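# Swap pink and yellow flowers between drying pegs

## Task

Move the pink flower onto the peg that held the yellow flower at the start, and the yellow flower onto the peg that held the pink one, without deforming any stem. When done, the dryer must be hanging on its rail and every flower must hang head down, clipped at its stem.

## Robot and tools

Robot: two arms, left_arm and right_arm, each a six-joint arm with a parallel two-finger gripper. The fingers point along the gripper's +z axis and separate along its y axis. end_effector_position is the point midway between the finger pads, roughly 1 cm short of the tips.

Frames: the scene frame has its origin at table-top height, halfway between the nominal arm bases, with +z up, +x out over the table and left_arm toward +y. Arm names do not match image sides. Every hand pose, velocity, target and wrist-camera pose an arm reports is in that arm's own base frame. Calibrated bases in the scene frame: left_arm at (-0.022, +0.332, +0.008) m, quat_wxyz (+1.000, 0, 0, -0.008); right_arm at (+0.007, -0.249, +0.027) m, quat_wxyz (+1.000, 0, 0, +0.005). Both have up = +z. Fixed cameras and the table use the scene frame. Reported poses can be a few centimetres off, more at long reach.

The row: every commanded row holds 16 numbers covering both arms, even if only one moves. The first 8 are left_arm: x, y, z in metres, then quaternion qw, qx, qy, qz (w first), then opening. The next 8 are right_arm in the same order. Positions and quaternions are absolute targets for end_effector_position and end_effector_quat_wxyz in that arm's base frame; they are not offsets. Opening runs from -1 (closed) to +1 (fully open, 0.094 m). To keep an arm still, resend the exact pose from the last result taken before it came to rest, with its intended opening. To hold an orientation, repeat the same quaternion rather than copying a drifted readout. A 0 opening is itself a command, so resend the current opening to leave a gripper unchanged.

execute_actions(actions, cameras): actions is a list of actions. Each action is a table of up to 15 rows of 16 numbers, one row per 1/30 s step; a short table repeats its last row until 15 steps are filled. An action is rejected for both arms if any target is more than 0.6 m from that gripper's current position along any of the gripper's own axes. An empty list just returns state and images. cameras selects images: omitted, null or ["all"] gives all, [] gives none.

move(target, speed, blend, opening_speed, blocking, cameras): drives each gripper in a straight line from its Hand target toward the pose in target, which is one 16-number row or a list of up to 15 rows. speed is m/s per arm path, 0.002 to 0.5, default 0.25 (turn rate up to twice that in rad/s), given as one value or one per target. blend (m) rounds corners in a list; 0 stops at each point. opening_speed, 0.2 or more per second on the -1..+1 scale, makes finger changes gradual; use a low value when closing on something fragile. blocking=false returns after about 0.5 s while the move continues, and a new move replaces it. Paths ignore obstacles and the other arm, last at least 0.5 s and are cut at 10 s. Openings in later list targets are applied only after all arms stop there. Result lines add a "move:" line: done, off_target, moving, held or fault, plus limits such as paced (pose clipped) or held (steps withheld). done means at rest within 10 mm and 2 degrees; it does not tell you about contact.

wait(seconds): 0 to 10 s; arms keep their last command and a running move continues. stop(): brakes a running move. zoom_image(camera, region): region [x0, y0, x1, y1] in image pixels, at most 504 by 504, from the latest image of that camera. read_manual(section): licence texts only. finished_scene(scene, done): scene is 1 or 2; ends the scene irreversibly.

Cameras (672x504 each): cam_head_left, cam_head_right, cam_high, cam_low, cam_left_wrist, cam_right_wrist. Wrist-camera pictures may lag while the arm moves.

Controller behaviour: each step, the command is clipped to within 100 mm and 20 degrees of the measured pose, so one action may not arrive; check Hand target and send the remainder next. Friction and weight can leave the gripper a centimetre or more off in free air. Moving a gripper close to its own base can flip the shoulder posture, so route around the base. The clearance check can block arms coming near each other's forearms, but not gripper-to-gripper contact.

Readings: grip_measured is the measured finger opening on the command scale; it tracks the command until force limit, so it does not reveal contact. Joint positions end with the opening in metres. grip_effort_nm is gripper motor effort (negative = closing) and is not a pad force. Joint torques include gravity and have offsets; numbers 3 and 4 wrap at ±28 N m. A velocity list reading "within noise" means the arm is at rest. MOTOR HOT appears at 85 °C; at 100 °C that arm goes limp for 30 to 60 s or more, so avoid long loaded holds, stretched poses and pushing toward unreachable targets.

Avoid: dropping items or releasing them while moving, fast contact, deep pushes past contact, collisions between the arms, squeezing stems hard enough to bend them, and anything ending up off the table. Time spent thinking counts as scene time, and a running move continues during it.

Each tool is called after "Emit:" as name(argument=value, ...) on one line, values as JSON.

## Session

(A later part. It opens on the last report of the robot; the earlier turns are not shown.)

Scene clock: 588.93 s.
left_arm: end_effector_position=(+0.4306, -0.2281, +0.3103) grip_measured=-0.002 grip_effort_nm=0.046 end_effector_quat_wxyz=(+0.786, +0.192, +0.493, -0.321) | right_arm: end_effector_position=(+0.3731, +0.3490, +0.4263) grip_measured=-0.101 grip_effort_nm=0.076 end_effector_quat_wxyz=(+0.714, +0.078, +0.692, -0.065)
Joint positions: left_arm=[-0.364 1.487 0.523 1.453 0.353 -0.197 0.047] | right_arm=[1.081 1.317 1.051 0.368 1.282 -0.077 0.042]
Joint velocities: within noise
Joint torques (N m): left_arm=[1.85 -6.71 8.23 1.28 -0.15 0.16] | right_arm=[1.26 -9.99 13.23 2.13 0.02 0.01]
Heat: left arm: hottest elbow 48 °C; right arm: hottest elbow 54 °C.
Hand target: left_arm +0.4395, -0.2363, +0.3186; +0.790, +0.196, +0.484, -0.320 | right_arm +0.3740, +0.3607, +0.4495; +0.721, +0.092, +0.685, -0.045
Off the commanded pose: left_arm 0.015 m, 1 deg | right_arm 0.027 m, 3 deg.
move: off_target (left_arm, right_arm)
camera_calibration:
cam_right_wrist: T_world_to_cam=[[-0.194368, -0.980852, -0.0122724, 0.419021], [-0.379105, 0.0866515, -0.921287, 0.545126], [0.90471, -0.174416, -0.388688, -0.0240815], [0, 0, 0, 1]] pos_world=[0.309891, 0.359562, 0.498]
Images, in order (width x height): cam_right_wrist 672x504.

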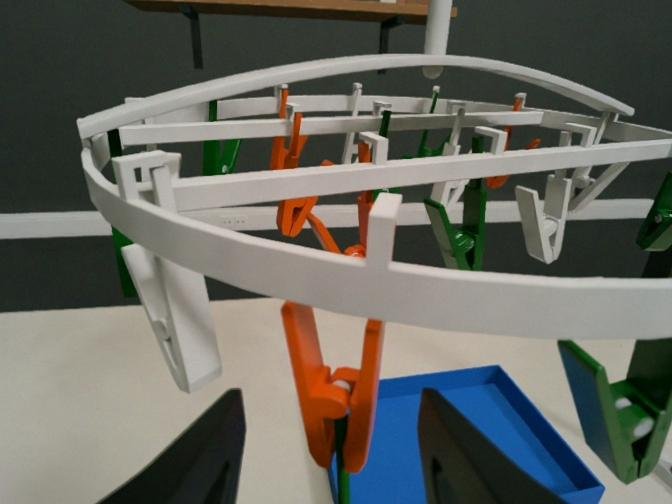

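Emit:
move(target=[[0.4402,-0.2366,0.3186,0.7903,0.1961,0.4843,-0.3201,0.0,0.395,0.3535,0.4490,0.7215,0.0924,0.6846,-0.0449,-0.1]], speed=0.03, cameras=["cam_right_wrist"])

Scene clock: 595.67 s.
left_arm: end_effector_position=(+0.4306, -0.2281, +0.3103) grip_measured=-0.002 grip_effort_nm=0.051 end_effector_quat_wxyz=(+0.786, +0.192, +0.493, -0.320) | right_arm: end_effector_position=(+0.3859, +0.3470, +0.4273) grip_measured=-0.101 grip_effort_nm=0.071 end_effector_quat_wxyz=(+0.716, +0.072, +0.691, -0.060)
Joint positions: left_arm=[-0.364 1.487 0.523 1.453 0.353 -0.197 0.047] | right_arm=[1.052 1.322 1.057 0.369 1.238 -0.077 0.042]
Joint velocities: within noise
Joint torques (N m): left_arm=[1.79 -6.71 8.24 1.26 -0.14 0.17] | right_arm=[-0.15 -10.11 13.12 1.42 -0.12 0.18]
Heat: left arm: hottest elbow 48 °C; right arm: hottest elbow 53 °C.
Hand target: left_arm +0.4395, -0.2363, +0.3186; +0.790, +0.196, +0.484, -0.320 | right_arm +0.3938, +0.3522, +0.4484; +0.722, +0.092, +0.684, -0.045
Off the commanded pose: left_arm 0.015 m, 1 deg | right_arm 0.024 m, 3 deg.
move: off_target (left_arm, right_arm)
camera_calibration:
cam_right_wrist: T_world_to_cam=[[-0.180678, -0.98347, -0.0119611, 0.415044], [-0.376116, 0.0803247, -0.923084, 0.552939], [0.908786, -0.162282, -0.384411, -0.0432558], [0, 0, 0, 1]] pos_world=[0.322269, 0.356749, 0.498746]
Images, in order (width x height): cam_right_wrist 672x504.

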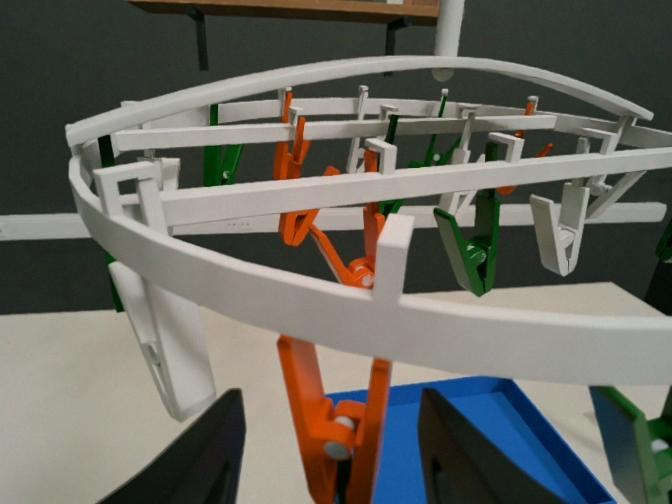

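Emit:
zoom_image(camera="cam_right_wrist", region=[230, 300, 450, 504])

Scaled by 2.291 from the camera's 672x504 image, which has a finer 960x720 frame.

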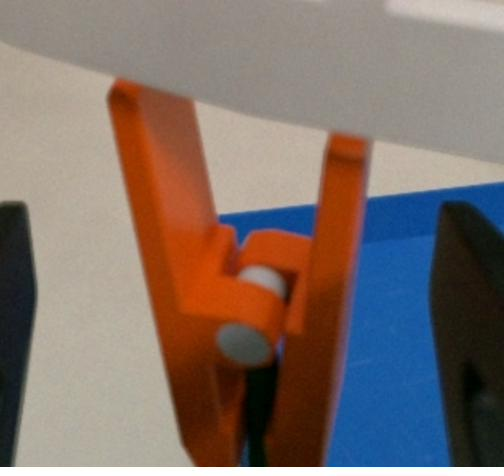

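Emit:
move(target=[[0.4402,-0.2366,0.3186,0.7903,0.1961,0.4843,-0.3201,0.0,0.4136,0.3492,0.4440,0.7215,0.0924,0.6846,-0.0449,-0.1]], speed=0.03, cameras=["cam_right_wrist","cam_left_wrist"])

Scene clock: 630.40 s.
left_arm: end_effector_position=(+0.4306, -0.2281, +0.3103) grip_measured=-0.002 grip_effort_nm=0.051 end_effector_quat_wxyz=(+0.786, +0.192, +0.493, -0.320) | right_arm: end_effector_position=(+0.4039, +0.3432, +0.4230) grip_measured=-0.101 grip_effort_nm=0.066 end_effector_quat_wxyz=(+0.717, +0.073, +0.691, -0.059)
Joint positions: left_arm=[-0.364 1.487 0.523 1.453 0.353 -0.197 0.047] | right_arm=[1.012 1.34 1.064 0.369 1.198 -0.064 0.042]
Joint velocities: within noise
Joint torques (N m): left_arm=[1.85 -6.65 8.24 1.29 -0.14 0.16] | right_arm=[-0.03 -10.46 13.18 1.32 -0.12 0.21]
Heat: left arm: hottest elbow 49 °C; right arm: hottest elbow 53 °C.
Hand target: left_arm +0.4395, -0.2363, +0.3186; +0.790, +0.196, +0.484, -0.320 | right_arm +0.4126, +0.3482, +0.4437; +0.722, +0.092, +0.684, -0.045
Off the commanded pose: left_arm 0.015 m, 1 deg | right_arm 0.024 m, 3 deg.
move: off_target (left_arm, right_arm)
camera_calibration:
cam_left_wrist: T_world_to_cam=[[-0.685434, -0.728127, 0.00345649, 0.127858], [0.0137355, -0.0176761, -0.999749, 0.338918], [0.728005, -0.685215, 0.022117, -0.386198], [0, 0, 0, 1]] pos_world=[0.364137, -0.16554, 0.346933]
cam_right_wrist: T_world_to_cam=[[-0.180071, -0.983566, -0.0131647, 0.414765], [-0.375951, 0.081184, -0.923077, 0.555691], [0.908975, -0.16127, -0.384391, -0.0623144], [0, 0, 0, 1]] pos_world=[0.340242, 0.352786, 0.494452]
Images, in order (width x height): cam_left_wrist 672x504, cam_right_wrist 672x504.

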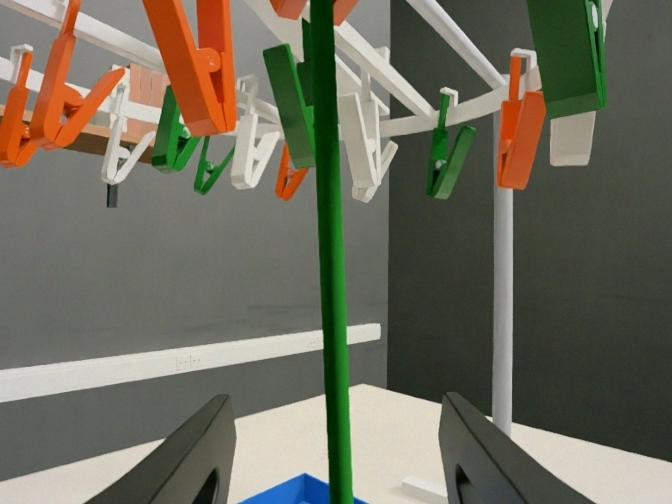

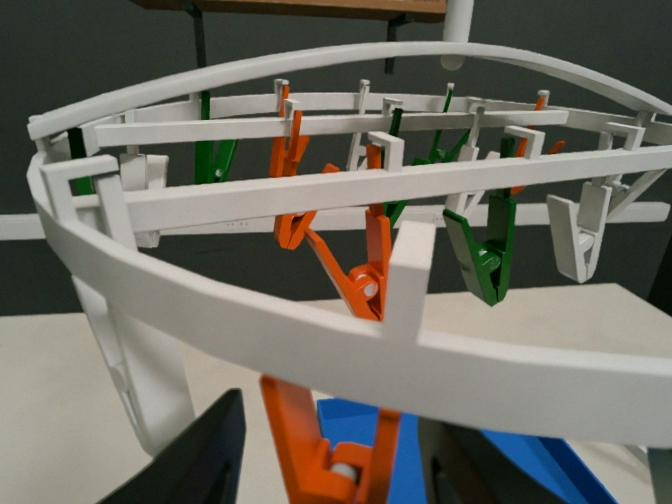

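Emit:
move(target=[[0.4402,-0.2366,0.3186,0.7903,0.1961,0.4843,-0.3201,-0.94,0.4176,0.3484,0.4440,0.7215,0.0924,0.6846,-0.0449,-0.1]], speed=0.03, opening_speed=0.3, cameras=["cam_right_wrist","cam_left_wrist"])

Scene clock: 636.77 s.
left_arm: end_effector_position=(+0.4306, -0.2281, +0.3103) grip_measured=-0.934 grip_effort_nm=-0.286 end_effector_quat_wxyz=(+0.786, +0.192, +0.493, -0.320) | right_arm: end_effector_position=(+0.4073, +0.3423, +0.4212) grip_measured=-0.101 grip_effort_nm=0.066 end_effector_quat_wxyz=(+0.716, +0.072, +0.692, -0.060)
Joint positions: left_arm=[-0.364 1.487 0.523 1.453 0.353 -0.197 0.003] | right_arm=[1.004 1.344 1.064 0.367 1.19 -0.061 0.042]
Joint velocities: within noise
Joint torques (N m): left_arm=[1.79 -6.65 8.24 1.28 -0.14 0.16] | right_arm=[-0.15 -10.52 13.48 1.31 -0.11 0.2]
Heat: left arm: hottest elbow 49 °C; right arm: hottest elbow 54 °C.
Hand target: left_arm +0.4395, -0.2363, +0.3186; +0.790, +0.196, +0.484, -0.320 | right_arm +0.4164, +0.3473, +0.4436; +0.722, +0.092, +0.684, -0.045
Off the commanded pose: left_arm 0.015 m, 1 deg | right_arm 0.026 m, 3 deg.
move: off_target (left_arm, right_arm)
camera_calibration:
cam_left_wrist: T_world_to_cam=[[-0.685434, -0.728127, 0.00345649, 0.127858], [0.0137355, -0.0176761, -0.999749, 0.338918], [0.728005, -0.685215, 0.022117, -0.386198], [0, 0, 0, 1]] pos_world=[0.364137, -0.16554, 0.346933]
cam_right_wrist: T_world_to_cam=[[-0.179635, -0.983668, -0.0113714, 0.413593], [-0.377465, 0.0795973, -0.922596, 0.556334], [0.908433, -0.161439, -0.385599, -0.0654663], [0, 0, 0, 1]] pos_world=[0.343764, 0.351986, 0.492731]
Images, in order (width x height): cam_left_wrist 672x504, cam_right_wrist 672x504.

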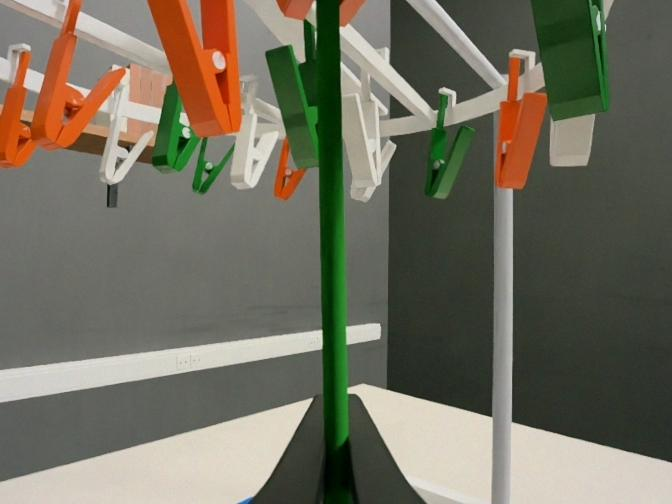

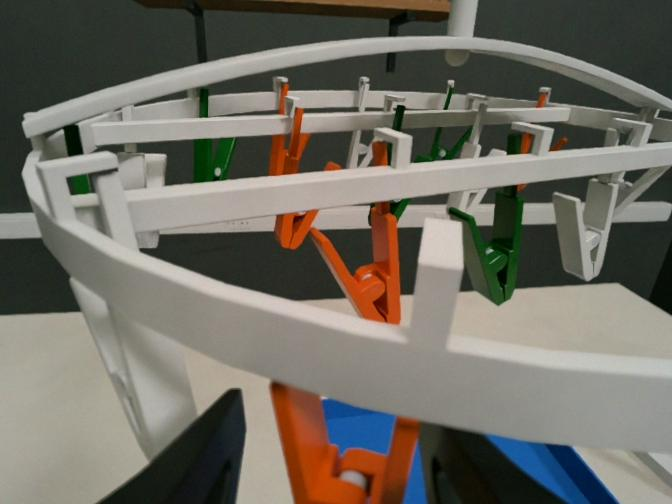

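Emit:
move(target=[[0.4402,-0.2366,0.3186,0.7903,0.1961,0.4843,-0.3201,-0.94,0.4176,0.3484,0.4440,0.7215,0.0924,0.6846,-0.0449,-0.45]], speed=0.03, opening_speed=0.2, cameras=["cam_right_wrist","cam_left_wrist"])

Scene clock: 641.50 s.
left_arm: end_effector_position=(+0.4307, -0.2281, +0.3101) grip_measured=-0.935 grip_effort_nm=-0.286 end_effector_quat_wxyz=(+0.786, +0.192, +0.493, -0.320) | right_arm: end_effector_position=(+0.4073, +0.3423, +0.4212) grip_measured=-0.445 grip_effort_nm=-0.217 end_effector_quat_wxyz=(+0.716, +0.072, +0.692, -0.060)
Joint positions: left_arm=[-0.364 1.487 0.523 1.453 0.352 -0.197 0.003] | right_arm=[1.004 1.344 1.064 0.367 1.19 -0.061 0.026]
Joint velocities: within noise
Joint torques (N m): left_arm=[1.85 -6.65 8.24 1.28 -0.11 0.16] | right_arm=[-0.15 -10.4 13.45 1.28 -0.11 0.2]
Heat: left arm: hottest elbow 49 °C; right arm: hottest elbow 55 °C.
Hand target: left_arm +0.4395, -0.2363, +0.3185; +0.790, +0.196, +0.484, -0.320 | right_arm +0.4164, +0.3473, +0.4435; +0.722, +0.092, +0.684, -0.045
Off the commanded pose: left_arm 0.015 m, 1 deg | right_arm 0.026 m, 3 deg.
move: off_target (left_arm, right_arm)
camera_calibration:
cam_left_wrist: T_world_to_cam=[[-0.684942, -0.728587, 0.00393316, 0.127549], [0.0132636, -0.017866, -0.999752, 0.338924], [0.728477, -0.68472, 0.0219008, -0.386271], [0, 0, 0, 1]] pos_world=[0.364258, -0.165502, 0.346798]
cam_right_wrist: T_world_to_cam=[[-0.179638, -0.983671, -0.011018, 0.41345], [-0.377654, 0.0793004, -0.922545, 0.556443], [0.908354, -0.161563, -0.385733, -0.065357], [0, 0, 0, 1]] pos_world=[0.343781, 0.352013, 0.492688]
Images, in order (width x height): cam_left_wrist 672x504, cam_right_wrist 672x504.

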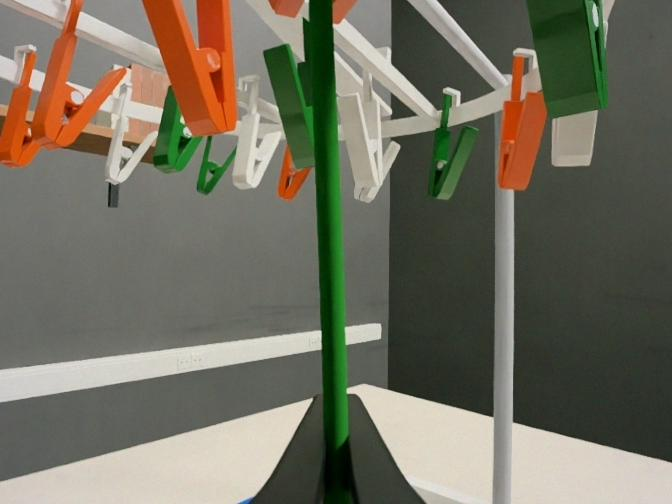

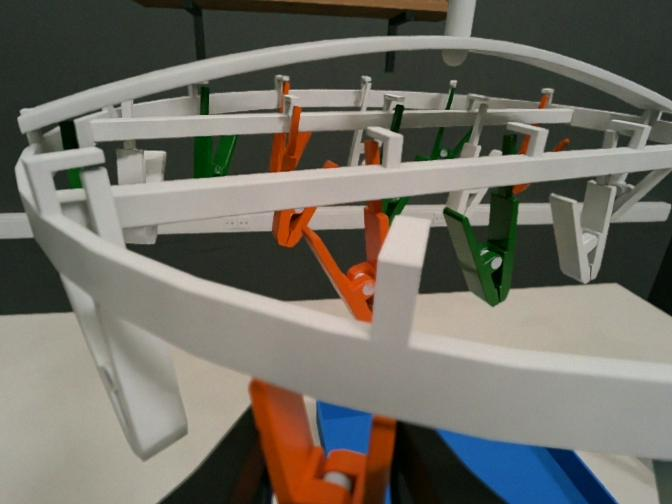

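Emit:
move(target=[[0.4402,-0.2366,0.3186,0.7903,0.1961,0.4843,-0.3201,-0.94,0.4176,0.3484,0.4440,0.7215,0.0924,0.6846,-0.0449,-0.6]], speed=0.03, opening_speed=0.2, cameras=["cam_right_wrist","cam_left_wrist"])

Scene clock: 644.73 s.
left_arm: end_effector_position=(+0.4308, -0.2280, +0.3099) grip_measured=-0.935 grip_effort_nm=-0.291 end_effector_quat_wxyz=(+0.786, +0.192, +0.493, -0.320) | right_arm: end_effector_position=(+0.4076, +0.3420, +0.4212) grip_measured=-0.561 grip_effort_nm=-0.999 end_effector_quat_wxyz=(+0.716, +0.072, +0.692, -0.060)
Joint positions: left_arm=[-0.364 1.488 0.523 1.453 0.352 -0.197 0.003] | right_arm=[1.004 1.344 1.064 0.367 1.19 -0.061 0.021]
Joint velocities: within noise
Joint torques (N m): left_arm=[1.79 -6.71 8.24 1.28 -0.1 0.16] | right_arm=[-0.09 -10.52 13.46 1.32 -0.1 0.19]
Heat: left arm: hottest elbow 49 °C; right arm: hottest elbow 55 °C.
Hand target: left_arm +0.4395, -0.2363, +0.3185; +0.790, +0.196, +0.484, -0.320 | right_arm +0.4165, +0.3472, +0.4435; +0.722, +0.092, +0.684, -0.045
Off the commanded pose: left_arm 0.015 m, 1 deg | right_arm 0.026 m, 3 deg.
move: off_target (left_arm, right_arm)
camera_calibration:
cam_left_wrist: T_world_to_cam=[[-0.684694, -0.728818, 0.00424389, 0.127385], [0.0128494, -0.0178931, -0.999757, 0.338931], [0.728717, -0.684474, 0.0216162, -0.386285], [0, 0, 0, 1]] pos_world=[0.364357, -0.165497, 0.346658]
cam_right_wrist: T_world_to_cam=[[-0.180388, -0.983534, -0.011018, 0.41345], [-0.377593, 0.0795885, -0.922545, 0.556443], [0.908231, -0.162256, -0.385733, -0.065357], [0, 0, 0, 1]] pos_world=[0.34405, 0.351751, 0.492688]
Images, in order (width x height): cam_left_wrist 672x504, cam_right_wrist 672x504.

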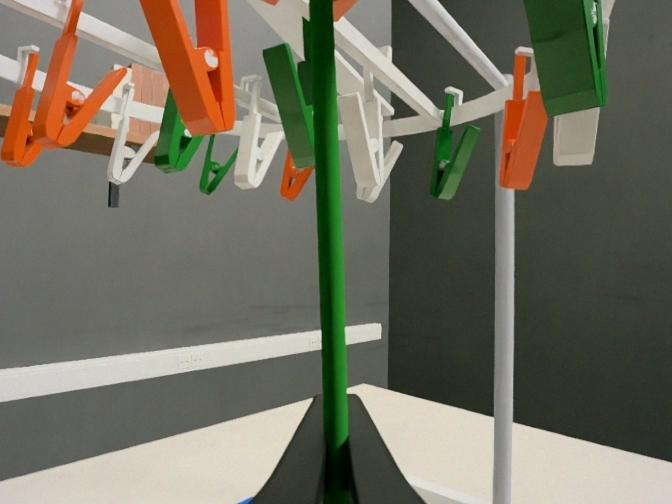

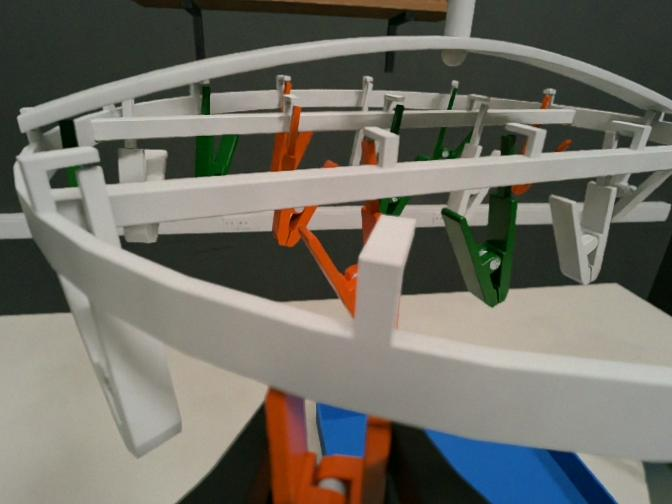

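Emit:
move(target=[[0.4402,-0.2366,0.3186,0.7903,0.1961,0.4843,-0.3201,-0.94,0.4176,0.3484,0.4440,0.7215,0.0924,0.6846,-0.0449,-0.68]], speed=0.03, opening_speed=0.2, cameras=["cam_right_wrist","cam_left_wrist"])

Emit:
zoom_image(camera="cam_left_wrist", region=[230, 0, 430, 150])

Scene clock: 647.57 s.
left_arm: end_effector_position=(+0.4308, -0.2280, +0.3099) grip_measured=-0.935 grip_effort_nm=-0.295 end_effector_quat_wxyz=(+0.786, +0.192, +0.493, -0.320) | right_arm: end_effector_position=(+0.4076, +0.3420, +0.4212) grip_measured=-0.563 grip_effort_nm=-1.033 end_effector_quat_wxyz=(+0.716, +0.072, +0.692, -0.060)
Joint positions: left_arm=[-0.364 1.488 0.523 1.453 0.352 -0.197 0.003] | right_arm=[1.004 1.344 1.064 0.367 1.19 -0.061 0.021]
Joint velocities: within noise
Joint torques (N m): left_arm=[1.85 -6.71 8.24 1.26 -0.1 0.17] | right_arm=[-0.26 -10.58 13.48 1.29 -0.11 0.19]
Heat: left arm: hottest elbow 49 °C; right arm: hottest elbow 55 °C.
Hand target: left_arm +0.4395, -0.2363, +0.3185; +0.790, +0.196, +0.484, -0.320 | right_arm +0.4164, +0.3472, +0.4435; +0.722, +0.092, +0.684, -0.045
Off the commanded pose: left_arm 0.015 m, 1 deg | right_arm 0.026 m, 3 deg.
move: off_target (left_arm, right_arm)
camera_calibration:
cam_left_wrist: T_world_to_cam=[[-0.684694, -0.728818, 0.00424389, 0.127385], [0.0128494, -0.0178931, -0.999757, 0.338931], [0.728717, -0.684474, 0.0216162, -0.386285], [0, 0, 0, 1]] pos_world=[0.364357, -0.165497, 0.346658]
cam_right_wrist: T_world_to_cam=[[-0.180388, -0.983534, -0.011018, 0.41345], [-0.377593, 0.0795885, -0.922545, 0.556443], [0.908231, -0.162256, -0.385733, -0.065357], [0, 0, 0, 1]] pos_world=[0.34405, 0.351751, 0.492688]
Images, in order (width x height): cam_left_wrist 672x504, cam_right_wrist 672x504.

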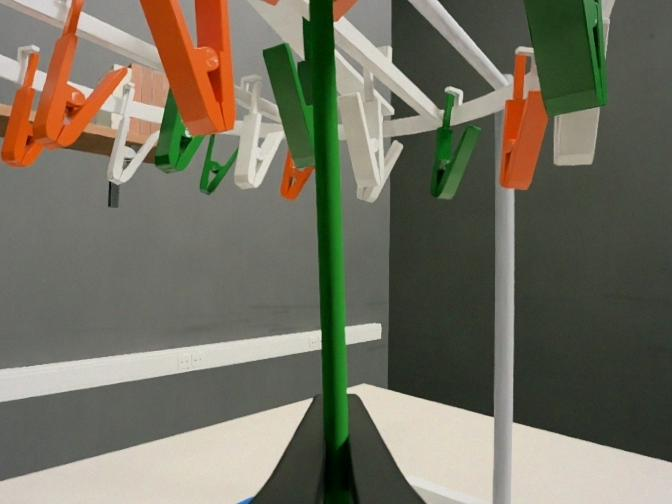

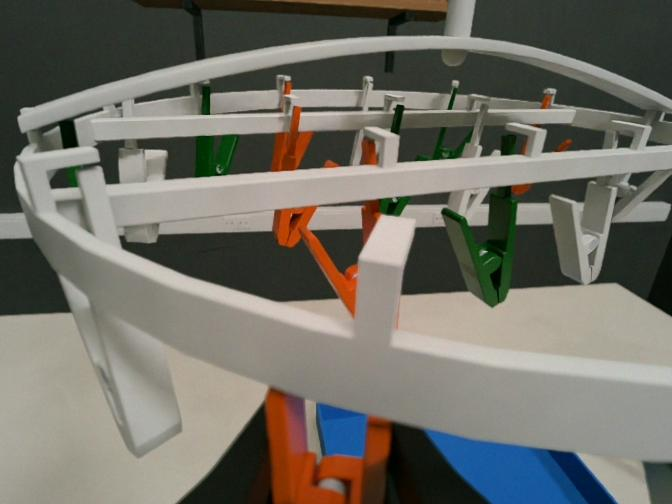

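Scaled by 2.520 from the camera's 672x504 image, which has a finer 960x720 frame.

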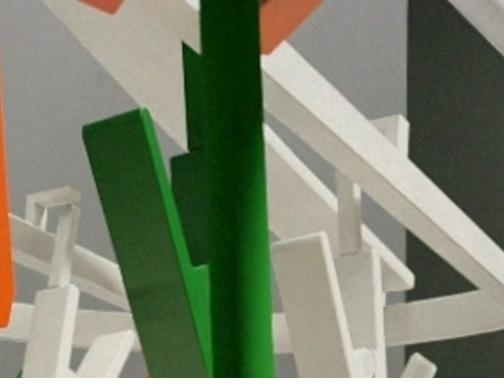

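Emit:
move(target=[[0.4402,-0.2366,0.3066,0.7903,0.1961,0.4843,-0.3201,-0.94,0.4176,0.3484,0.4440,0.7215,0.0924,0.6846,-0.0449,-0.68]], speed=0.03, cameras=["cam_right_wrist","cam_left_wrist"])

Scene clock: 651.17 s.
left_arm: end_effector_position=(+0.4354, -0.2298, +0.2954) grip_measured=-0.935 grip_effort_nm=-0.291 end_effector_quat_wxyz=(+0.780, +0.192, +0.502, -0.320) | right_arm: end_effector_position=(+0.4076, +0.3420, +0.4212) grip_measured=-0.563 grip_effort_nm=-1.043 end_effector_quat_wxyz=(+0.716, +0.072, +0.692, -0.060)
Joint positions: left_arm=[-0.364 1.526 0.523 1.469 0.352 -0.197 0.003] | right_arm=[1.004 1.344 1.064 0.367 1.19 -0.061 0.021]
Joint velocities: within noise
Joint torques (N m): left_arm=[1.85 -7 7.45 2.51 -0.1 0.16] | right_arm=[-0.26 -10.46 13.39 1.31 -0.11 0.19]
Heat: left arm: hottest elbow 49 °C; right arm: hottest elbow 56 °C.
Hand target: left_arm +0.4397, -0.2364, +0.3064; +0.790, +0.196, +0.485, -0.320 | right_arm +0.4164, +0.3472, +0.4435; +0.722, +0.092, +0.684, -0.045
Off the commanded pose: left_arm 0.014 m, 2 deg | right_arm 0.026 m, 3 deg.
move: off_target (left_arm, right_arm)
camera_calibration:
cam_left_wrist: T_world_to_cam=[[-0.684515, -0.728886, 0.0128021, 0.12669], [-0.0081801, -0.00988036, -0.999918, 0.335349], [0.728953, -0.684564, 0.00080089, -0.384478], [0, 0, 0, 1]] pos_world=[0.369731, -0.167544, 0.334007]
cam_right_wrist: T_world_to_cam=[[-0.180388, -0.983534, -0.011018, 0.41345], [-0.377593, 0.0795885, -0.922545, 0.556443], [0.908231, -0.162256, -0.385733, -0.065357], [0, 0, 0, 1]] pos_world=[0.34405, 0.351751, 0.492688]
Images, in order (width x height): cam_left_wrist 672x504, cam_right_wrist 672x504.

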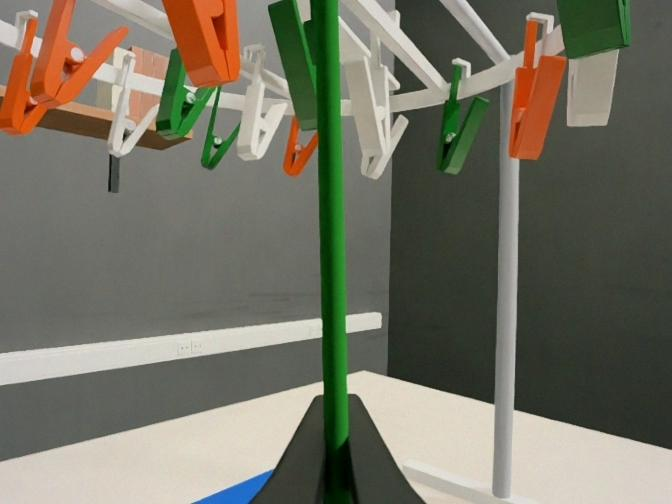

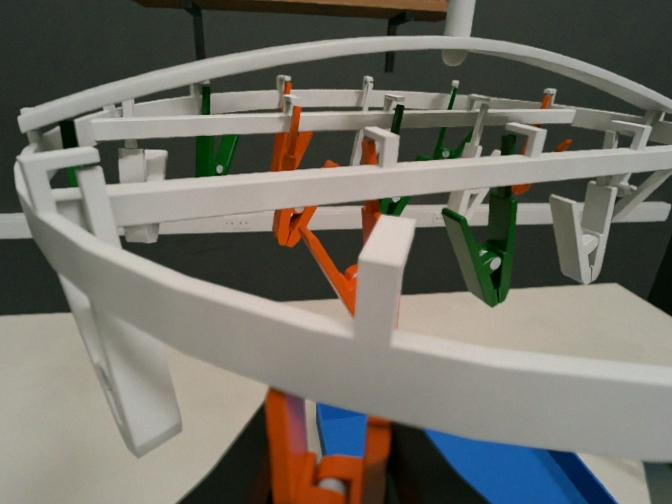

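Emit:
move(target=[[0.4352,-0.2340,0.2846,0.7903,0.1961,0.4843,-0.3201,-0.94,0.4176,0.3484,0.4440,0.7215,0.0924,0.6846,-0.0449,-0.68]], speed=0.03, cameras=["cam_right_wrist","cam_left_wrist"])

Scene clock: 654.40 s.
left_arm: end_effector_position=(+0.4360, -0.2300, +0.2853) grip_measured=-0.935 grip_effort_nm=-0.291 end_effector_quat_wxyz=(+0.786, +0.192, +0.493, -0.320) | right_arm: end_effector_position=(+0.4076, +0.3420, +0.4212) grip_measured=-0.563 grip_effort_nm=-1.028 end_effector_quat_wxyz=(+0.716, +0.072, +0.692, -0.060)
Joint positions: left_arm=[-0.364 1.583 0.523 1.547 0.352 -0.197 0.003] | right_arm=[1.004 1.344 1.064 0.367 1.19 -0.061 0.021]
Joint velocities: within noise
Joint torques (N m): left_arm=[1.96 -7.3 5.15 2.35 -0.03 0.17] | right_arm=[-0.26 -10.52 13.46 1.31 -0.12 0.19]
Heat: left arm: hottest elbow 49 °C; right arm: hottest elbow 56 °C.
Hand target: left_arm +0.4352, -0.2340, +0.2846; +0.789, +0.197, +0.487, -0.319 | right_arm +0.4164, +0.3472, +0.4435; +0.722, +0.092, +0.684, -0.045
Off the commanded pose: left_arm 0.004 m, 1 deg | right_arm 0.026 m, 3 deg.
joint sent to its limit (left arm) — joint 4 (wrist pitch), upper limit. The joint targets still meet the commanded pose.
move: off_target (right_arm)
camera_calibration:
cam_left_wrist: T_world_to_cam=[[-0.684569, -0.728936, 0.00433649, 0.129487], [0.0120186, -0.0172349, -0.999779, 0.314719], [0.728849, -0.684365, 0.0205593, -0.390603], [0, 0, 0, 1]] pos_world=[0.369551, -0.167504, 0.322119]
cam_right_wrist: T_world_to_cam=[[-0.180388, -0.983534, -0.011018, 0.41345], [-0.377593, 0.0795885, -0.922545, 0.556443], [0.908231, -0.162256, -0.385733, -0.065357], [0, 0, 0, 1]] pos_world=[0.34405, 0.351751, 0.492688]
Images, in order (width x height): cam_left_wrist 672x504, cam_right_wrist 672x504.

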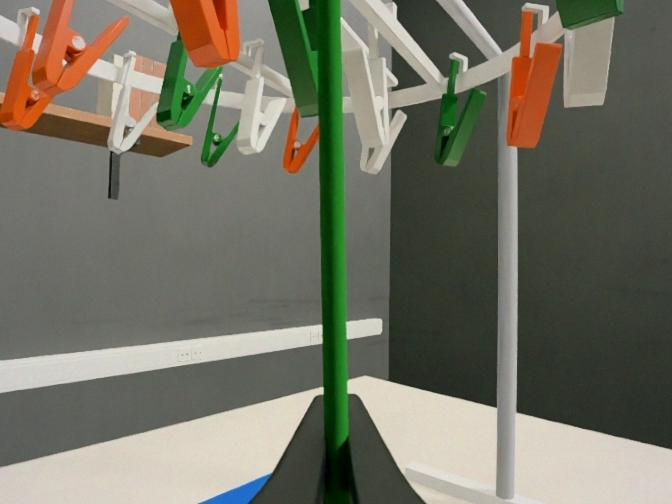

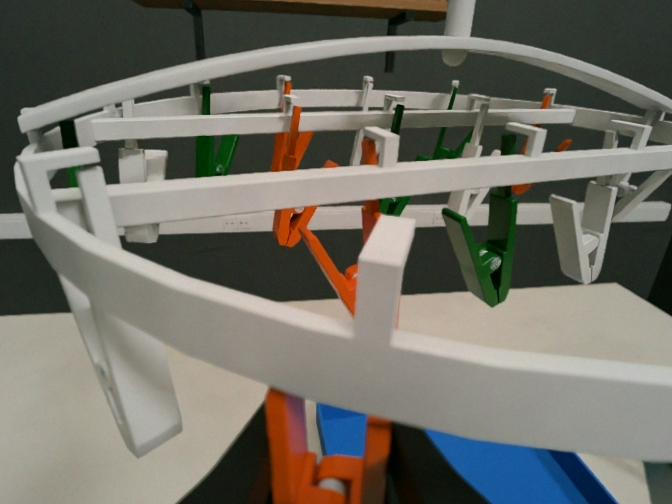

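Emit:
move(target=[[0.4340,-0.2330,0.2726,0.7774,0.2045,0.5048,-0.3148,-0.94,0.4176,0.3484,0.4440,0.7215,0.0924,0.6846,-0.0449,-0.68],[0.4340,-0.2330,0.2726,0.7774,0.2045,0.5048,-0.3148,-0.94,0.4176,0.3484,0.4440,0.7215,0.0924,0.6846,-0.0449,-0.1]], speed=0.03, opening_speed=0.2, cameras=["cam_right_wrist","cam_left_wrist"])

Scene clock: 663.67 s.
left_arm: end_effector_position=(+0.4327, -0.2309, +0.2792) grip_measured=-0.935 grip_effort_nm=-0.286 end_effector_quat_wxyz=(+0.782, +0.201, +0.498, -0.317) | right_arm: end_effector_position=(+0.4076, +0.3421, +0.4212) grip_measured=-0.102 grip_effort_nm=0.076 end_effector_quat_wxyz=(+0.716, +0.072, +0.692, -0.060)
Joint positions: left_arm=[-0.364 1.583 0.511 1.541 0.364 -0.182 0.003] | right_arm=[1.004 1.344 1.064 0.367 1.189 -0.061 0.042]
Joint velocities: within noise
Joint torques (N m): left_arm=[2.43 -7.53 4.68 1.32 0.03 0.17] | right_arm=[-0.15 -10.58 13.46 1.32 -0.09 0.19]
Heat: left arm: hottest elbow 47 °C; right arm: hottest elbow 57 °C.
Hand target: left_arm +0.4339, -0.2330, +0.2725; +0.777, +0.204, +0.505, -0.315 | right_arm +0.4164, +0.3473, +0.4435; +0.722, +0.092, +0.684, -0.045
Off the commanded pose: left_arm 0.007 m, 1 deg | right_arm 0.026 m, 3 deg.
move: off_target (right_arm); target 2's new opening was sent with right_arm's hand 0.026 m and 3 deg from that target
camera_calibration:
cam_left_wrist: T_world_to_cam=[[-0.688036, -0.725634, -0.00787929, 0.132259], [0.00728737, 0.00394834, -0.999966, 0.315618], [0.72564, -0.68807, 0.00257136, -0.38313], [0, 0, 0, 1]] pos_world=[0.366714, -0.168895, 0.317634]
cam_right_wrist: T_world_to_cam=[[-0.180014, -0.983602, -0.0110055, 0.413381], [-0.377598, 0.0794285, -0.922557, 0.556509], [0.908303, -0.161917, -0.385704, -0.0655126], [0, 0, 0, 1]] pos_world=[0.344056, 0.351792, 0.492692]
Images, in order (width x height): cam_left_wrist 672x504, cam_right_wrist 672x504.

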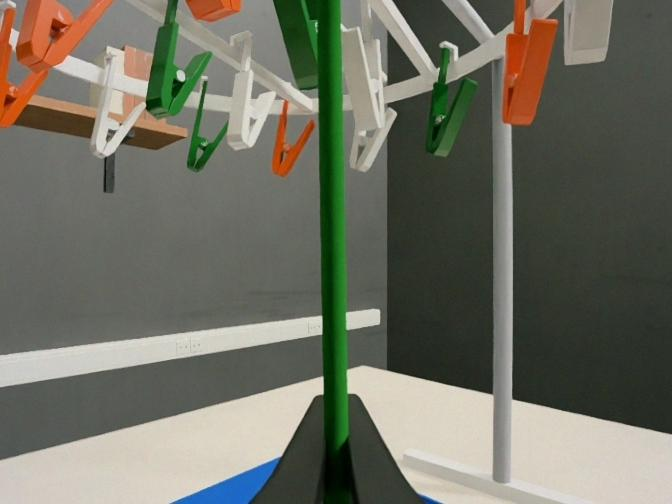

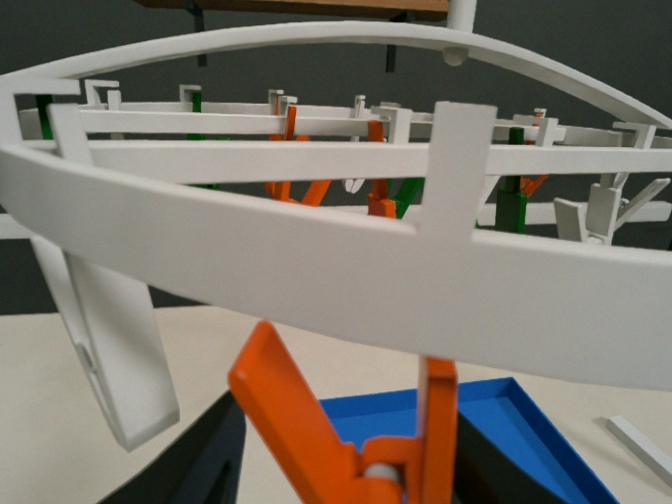

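Emit:
move(target=[[0.4340,-0.2330,0.2726,0.7774,0.2045,0.5048,-0.3148,-0.94,0.4176,0.3484,0.4440,0.7215,0.0924,0.6846,-0.0449,0.15],[0.4340,-0.2330,0.2726,0.7774,0.2045,0.5048,-0.3148,-0.94,0.3580,0.3640,0.4440,0.7215,0.0924,0.6846,-0.0449,0.15]], speed=0.05, opening_speed=0.3, cameras=["cam_right_wrist","cam_left_wrist","cam_head_left"])

Scene clock: 673.90 s.
left_arm: end_effector_position=(+0.4327, -0.2309, +0.2792) grip_measured=-0.935 grip_effort_nm=-0.286 end_effector_quat_wxyz=(+0.782, +0.201, +0.498, -0.317) | right_arm: end_effector_position=(+0.3609, +0.3613, +0.4295) grip_measured=+0.149 grip_effort_nm=0.076 end_effector_quat_wxyz=(+0.717, +0.087, +0.689, -0.054)
Joint positions: left_arm=[-0.364 1.583 0.511 1.541 0.364 -0.181 0.003] | right_arm=[1.119 1.331 1.064 0.405 1.317 -0.083 0.054]
Joint velocities: within noise
Joint torques (N m): left_arm=[2.43 -7.59 4.7 1.31 0.03 0.16] | right_arm=[1.26 -12.22 10.41 2.1 0.01 -0.14]
Heat: left arm: hottest elbow 46 °C; right arm: hottest elbow 58 °C.
Hand target: left_arm +0.4339, -0.2330, +0.2725; +0.777, +0.204, +0.505, -0.315 | right_arm +0.3579, +0.3637, +0.4439; +0.721, +0.093, +0.685, -0.045
Off the commanded pose: left_arm 0.007 m, 1 deg | right_arm 0.015 m, 1 deg.
move: off_target (right_arm)
camera_calibration:
cam_left_wrist: T_world_to_cam=[[-0.687917, -0.725743, -0.00822489, 0.132279], [0.00752688, 0.00419807, -0.999963, 0.315571], [0.725751, -0.687953, 0.00257466, -0.383152], [0, 0, 0, 1]] pos_world=[0.366694, -0.168915, 0.317634]
cam_right_wrist: T_world_to_cam=[[-0.192145, -0.980491, -0.0414472, 0.440307], [-0.369083, 0.111333, -0.922704, 0.530481], [0.909317, -0.161995, -0.383274, -0.0181384], [0, 0, 0, 1]] pos_world=[0.296888, 0.369719, 0.500774]
Images, in order (width x height): cam_head_left 672x504, cam_left_wrist 672x504, cam_right_wrist 672x504.

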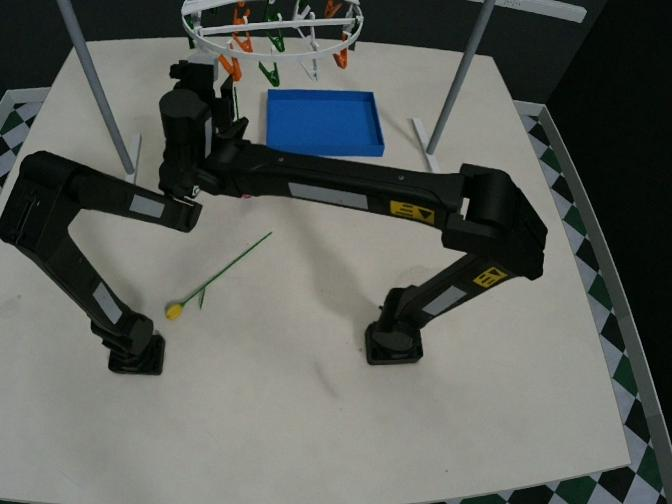

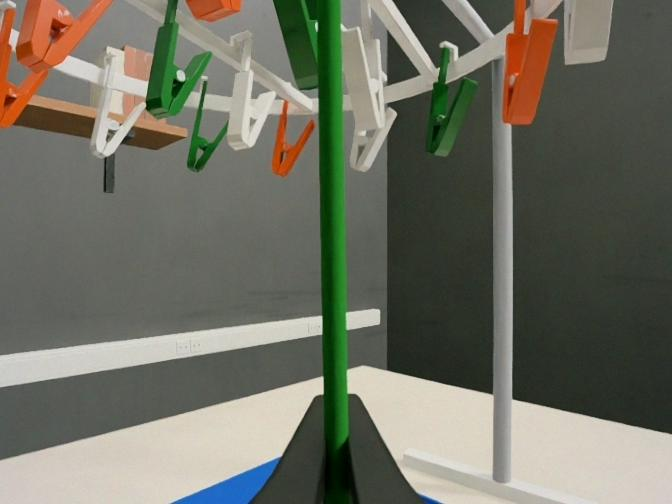

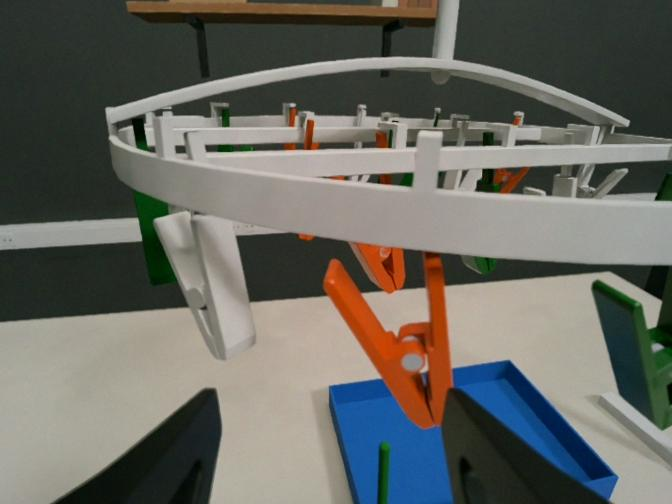

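Emit:
move(target=[[0.4340,-0.2330,0.2726,0.7774,0.2045,0.5048,-0.3148,-0.94,0.3050,0.3580,0.4500,0.7215,0.0924,0.6846,-0.0449,0.0],[0.4340,-0.2330,0.2726,0.7774,0.2045,0.5048,-0.3148,-0.94,0.3860,0.0870,0.4350,0.7752,-0.2116,0.4938,0.3322,0.0]], speed=0.12, blend=0.02, cameras=["cam_right_wrist","cam_head_right"])

Scene clock: 692.53 s.
left_arm: end_effector_position=(+0.4327, -0.2309, +0.2792) grip_measured=-0.935 grip_effort_nm=-0.291 end_effector_quat_wxyz=(+0.782, +0.201, +0.498, -0.317) | right_arm: end_effector_position=(+0.3829, +0.0907, +0.4325) grip_measured=+0.001 grip_effort_nm=-0.081 end_effector_quat_wxyz=(+0.774, -0.215, +0.495, +0.330)
Joint positions: left_arm=[-0.364 1.583 0.511 1.541 0.364 -0.181 0.003] | right_arm=[-0.081 0.998 0.541 1.089 -0.787 0.472 0.047]
Joint velocities: within noise
Joint torques (N m): left_arm=[2.43 -7.65 4.68 1.32 0.03 0.16] | right_arm=[-0.15 -2.67 8.81 1.88 0.2 0.2]
Heat: left arm: hottest elbow 44 °C; right arm: hottest elbow 56 °C.
Hand target: left_arm +0.4339, -0.2330, +0.2725; +0.777, +0.204, +0.505, -0.315 | right_arm +0.3859, +0.0870, +0.4350; +0.775, -0.212, +0.494, +0.332
Off the commanded pose: left_arm 0.007 m, 1 deg | right_arm 0.005 m, 1 deg.
move: done
camera_calibration:
cam_right_wrist: T_world_to_cam=[[0.72528, -0.688248, 0.0168243, -0.223686], [0.0133372, -0.0103868, -0.999857, 0.469427], [0.688325, 0.725401, 0.00164591, -0.243157], [0, 0, 0, 1]] pos_world=[0.323345, 0.0273109, 0.473524]
Images, in order (width x height): cam_head_right 672x504, cam_right_wrist 672x504.

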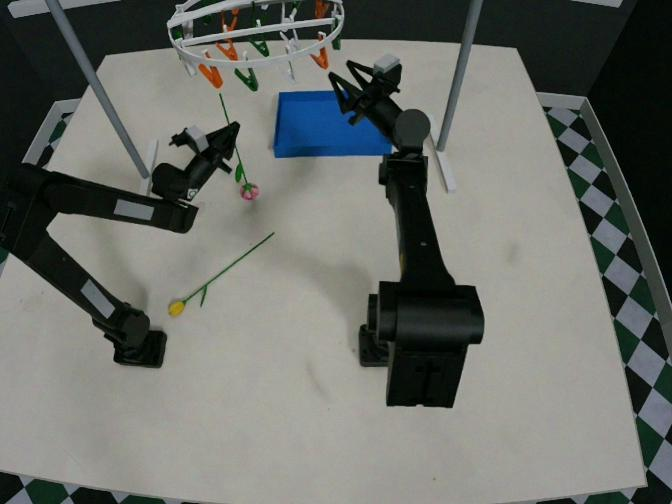

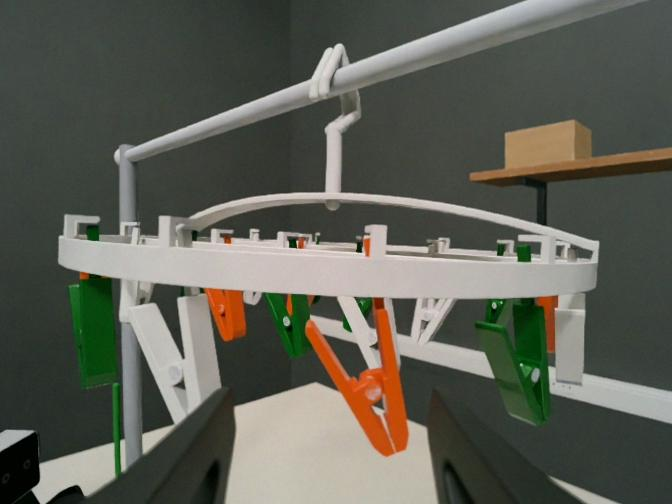

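Emit:
move(target=[[0.3970,-0.1990,0.2726,0.7774,0.2045,0.5048,-0.3148,-0.94,0.4030,0.0998,0.4330,0.7752,-0.2116,0.4938,0.3322,0.0],[0.4330,-0.3660,0.2726,0.7774,0.2045,0.5048,-0.3148,-0.94,0.4200,0.1115,0.4310,0.7752,-0.2116,0.4938,0.3322,0.0]], speed=0.1, blend=0.01, cameras=["cam_right_wrist","cam_left_wrist"])

Scene clock: 715.53 s.
left_arm: end_effector_position=(+0.4251, -0.3555, +0.2669) grip_measured=-0.935 grip_effort_nm=-0.286 end_effector_quat_wxyz=(+0.773, +0.203, +0.512, -0.316) | right_arm: end_effector_position=(+0.4126, +0.1072, +0.4064) grip_measured=+0.001 grip_effort_nm=-0.081 end_effector_quat_wxyz=(+0.761, -0.196, +0.516, +0.340)
Joint positions: left_arm=[-0.668 1.689 0.653 1.443 0.089 -0.05 0.003] | right_arm=[-0.014 1.099 0.555 1.09 -0.72 0.438 0.047]
Joint velocities: within noise
Joint torques (N m): left_arm=[2.02 -8.94 7.87 1.4 -0.09 0.19] | right_arm=[1.2 -4.19 11.84 1.8 0.31 -0.12]
Heat: left arm: hottest elbow 43 °C; right arm: hottest elbow 52 °C.
Hand target: left_arm +0.4324, -0.3656, +0.2727; +0.777, +0.204, +0.505, -0.315 | right_arm +0.4185, +0.1111, +0.4304; +0.775, -0.211, +0.494, +0.332
Off the commanded pose: left_arm 0.014 m, 1 deg | right_arm 0.026 m, 4 deg.
move: off_target (left_arm, right_arm)
camera_calibration:
cam_left_wrist: T_world_to_cam=[[-0.688564, -0.725176, -0.000203588, 0.0348014], [-0.0209334, 0.0201571, -0.999578, 0.321552], [0.724874, -0.688269, -0.0290599, -0.454606], [0, 0, 0, 1]] pos_world=[0.360226, -0.294136, 0.308212]
cam_right_wrist: T_world_to_cam=[[0.722568, -0.690017, -0.0421024, -0.208157], [-0.0490762, 0.00954882, -0.998749, 0.466288], [0.689556, 0.723731, -0.0269637, -0.264233], [0, 0, 0, 1]] pos_world=[0.355494, 0.0431493, 0.449816]
Images, in order (width x height): cam_left_wrist 672x504, cam_right_wrist 672x504.

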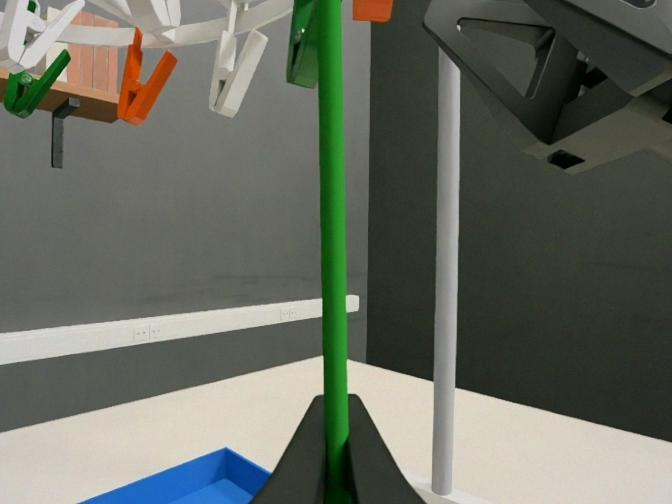

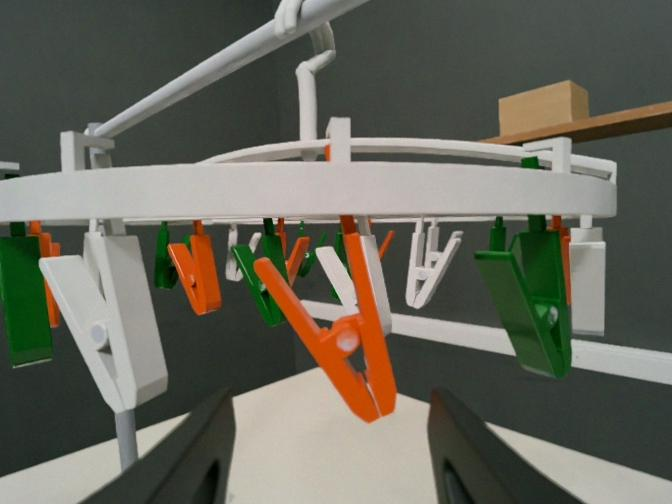

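Emit:
move(target=[[0.4330,-0.3660,0.2726,0.7774,0.2045,0.5048,-0.3148,-0.94,0.4335,0.1360,0.4475,0.7752,-0.2116,0.4938,0.3322,0.2]], speed=0.05, cameras=["cam_right_wrist"])

Scene clock: 735.43 s.
left_arm: end_effector_position=(+0.4253, -0.3557, +0.2669) grip_measured=-0.935 grip_effort_nm=-0.286 end_effector_quat_wxyz=(+0.773, +0.203, +0.512, -0.316) | right_arm: end_effector_position=(+0.4248, +0.1311, +0.4250) grip_measured=+0.199 grip_effort_nm=0.076 end_effector_quat_wxyz=(+0.765, -0.200, +0.510, +0.339)
Joint positions: left_arm=[-0.668 1.689 0.654 1.443 0.089 -0.049 0.003] | right_arm=[0.062 1.109 0.616 1.022 -0.657 0.385 0.056]
Joint velocities: within noise
Joint torques (N m): left_arm=[2.08 -8.94 7.75 1.44 -0.08 0.16] | right_arm=[1.38 -4.78 12.25 1.2 0.28 -0.11]
Heat: left arm: hottest elbow 43 °C; right arm: hottest elbow 56 °C.
Hand target: left_arm +0.4324, -0.3656, +0.2725; +0.777, +0.204, +0.505, -0.315 | right_arm +0.4320, +0.1356, +0.4471; +0.775, -0.211, +0.494, +0.332
Off the commanded pose: left_arm 0.014 m, 1 deg | right_arm 0.025 m, 3 deg.
move: off_target (left_arm, right_arm)
camera_calibration:
cam_right_wrist: T_world_to_cam=[[0.723877, -0.689344, -0.0283982, -0.206111], [-0.0323661, 0.00718579, -0.99945, 0.478723], [0.689169, 0.724398, -0.0171098, -0.293568], [0, 0, 0, 1]] pos_world=[0.367012, 0.0671387, 0.467584]
Images, in order (width x height): cam_right_wrist 672x504.

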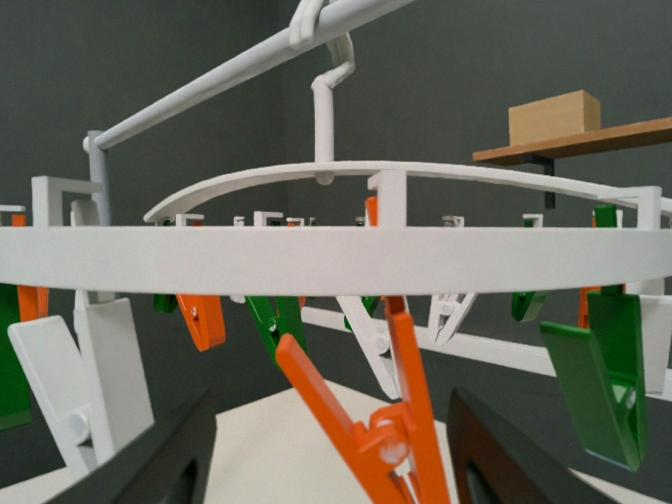

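Emit:
move(target=[[0.4330,-0.3660,0.2726,0.7774,0.2045,0.5048,-0.3148,-0.94,0.4465,0.1490,0.4555,0.7752,-0.2116,0.4938,0.3322,0.2]], speed=0.04, cameras=["cam_right_wrist"])

Scene clock: 746.27 s.
left_arm: end_effector_position=(+0.4253, -0.3557, +0.2669) grip_measured=-0.935 grip_effort_nm=-0.286 end_effector_quat_wxyz=(+0.773, +0.203, +0.512, -0.315) | right_arm: end_effector_position=(+0.4379, +0.1436, +0.4326) grip_measured=+0.199 grip_effort_nm=0.076 end_effector_quat_wxyz=(+0.765, -0.201, +0.510, +0.338)
Joint positions: left_arm=[-0.668 1.689 0.654 1.443 0.089 -0.048 0.003] | right_arm=[0.097 1.137 0.662 0.991 -0.627 0.361 0.056]
Joint velocities: within noise
Joint torques (N m): left_arm=[2.02 -9 7.75 1.43 -0.08 0.17] | right_arm=[1.38 -5.36 12.37 1.21 0.27 -0.12]
Heat: left arm: hottest elbow 43 °C; right arm: hottest elbow 58 °C.
Hand target: left_arm +0.4324, -0.3656, +0.2725; +0.777, +0.204, +0.505, -0.315 | right_arm +0.4450, +0.1485, +0.4549; +0.775, -0.211, +0.494, +0.332
Off the commanded pose: left_arm 0.014 m, 1 deg | right_arm 0.025 m, 3 deg.
move: off_target (left_arm, right_arm)
camera_calibration:
cam_right_wrist: T_world_to_cam=[[0.723786, -0.689489, -0.0271786, -0.207264], [-0.0321866, 0.00560976, -0.999466, 0.486843], [0.689273, 0.724274, -0.018132, -0.311088], [0, 0, 0, 1]] pos_world=[0.38011, 0.0796755, 0.47531]
Images, in order (width x height): cam_right_wrist 672x504.

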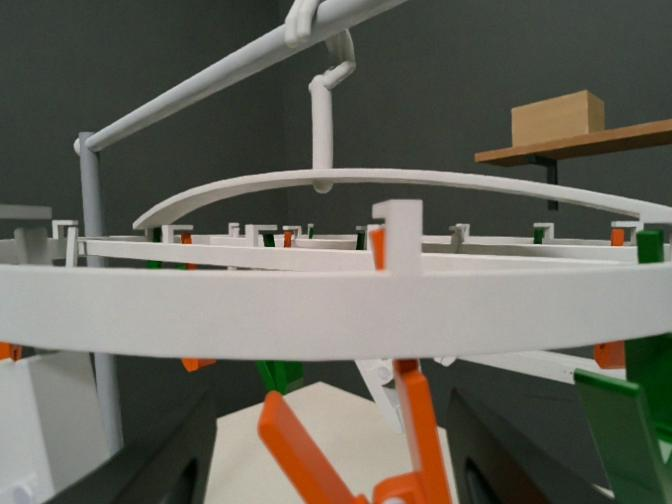

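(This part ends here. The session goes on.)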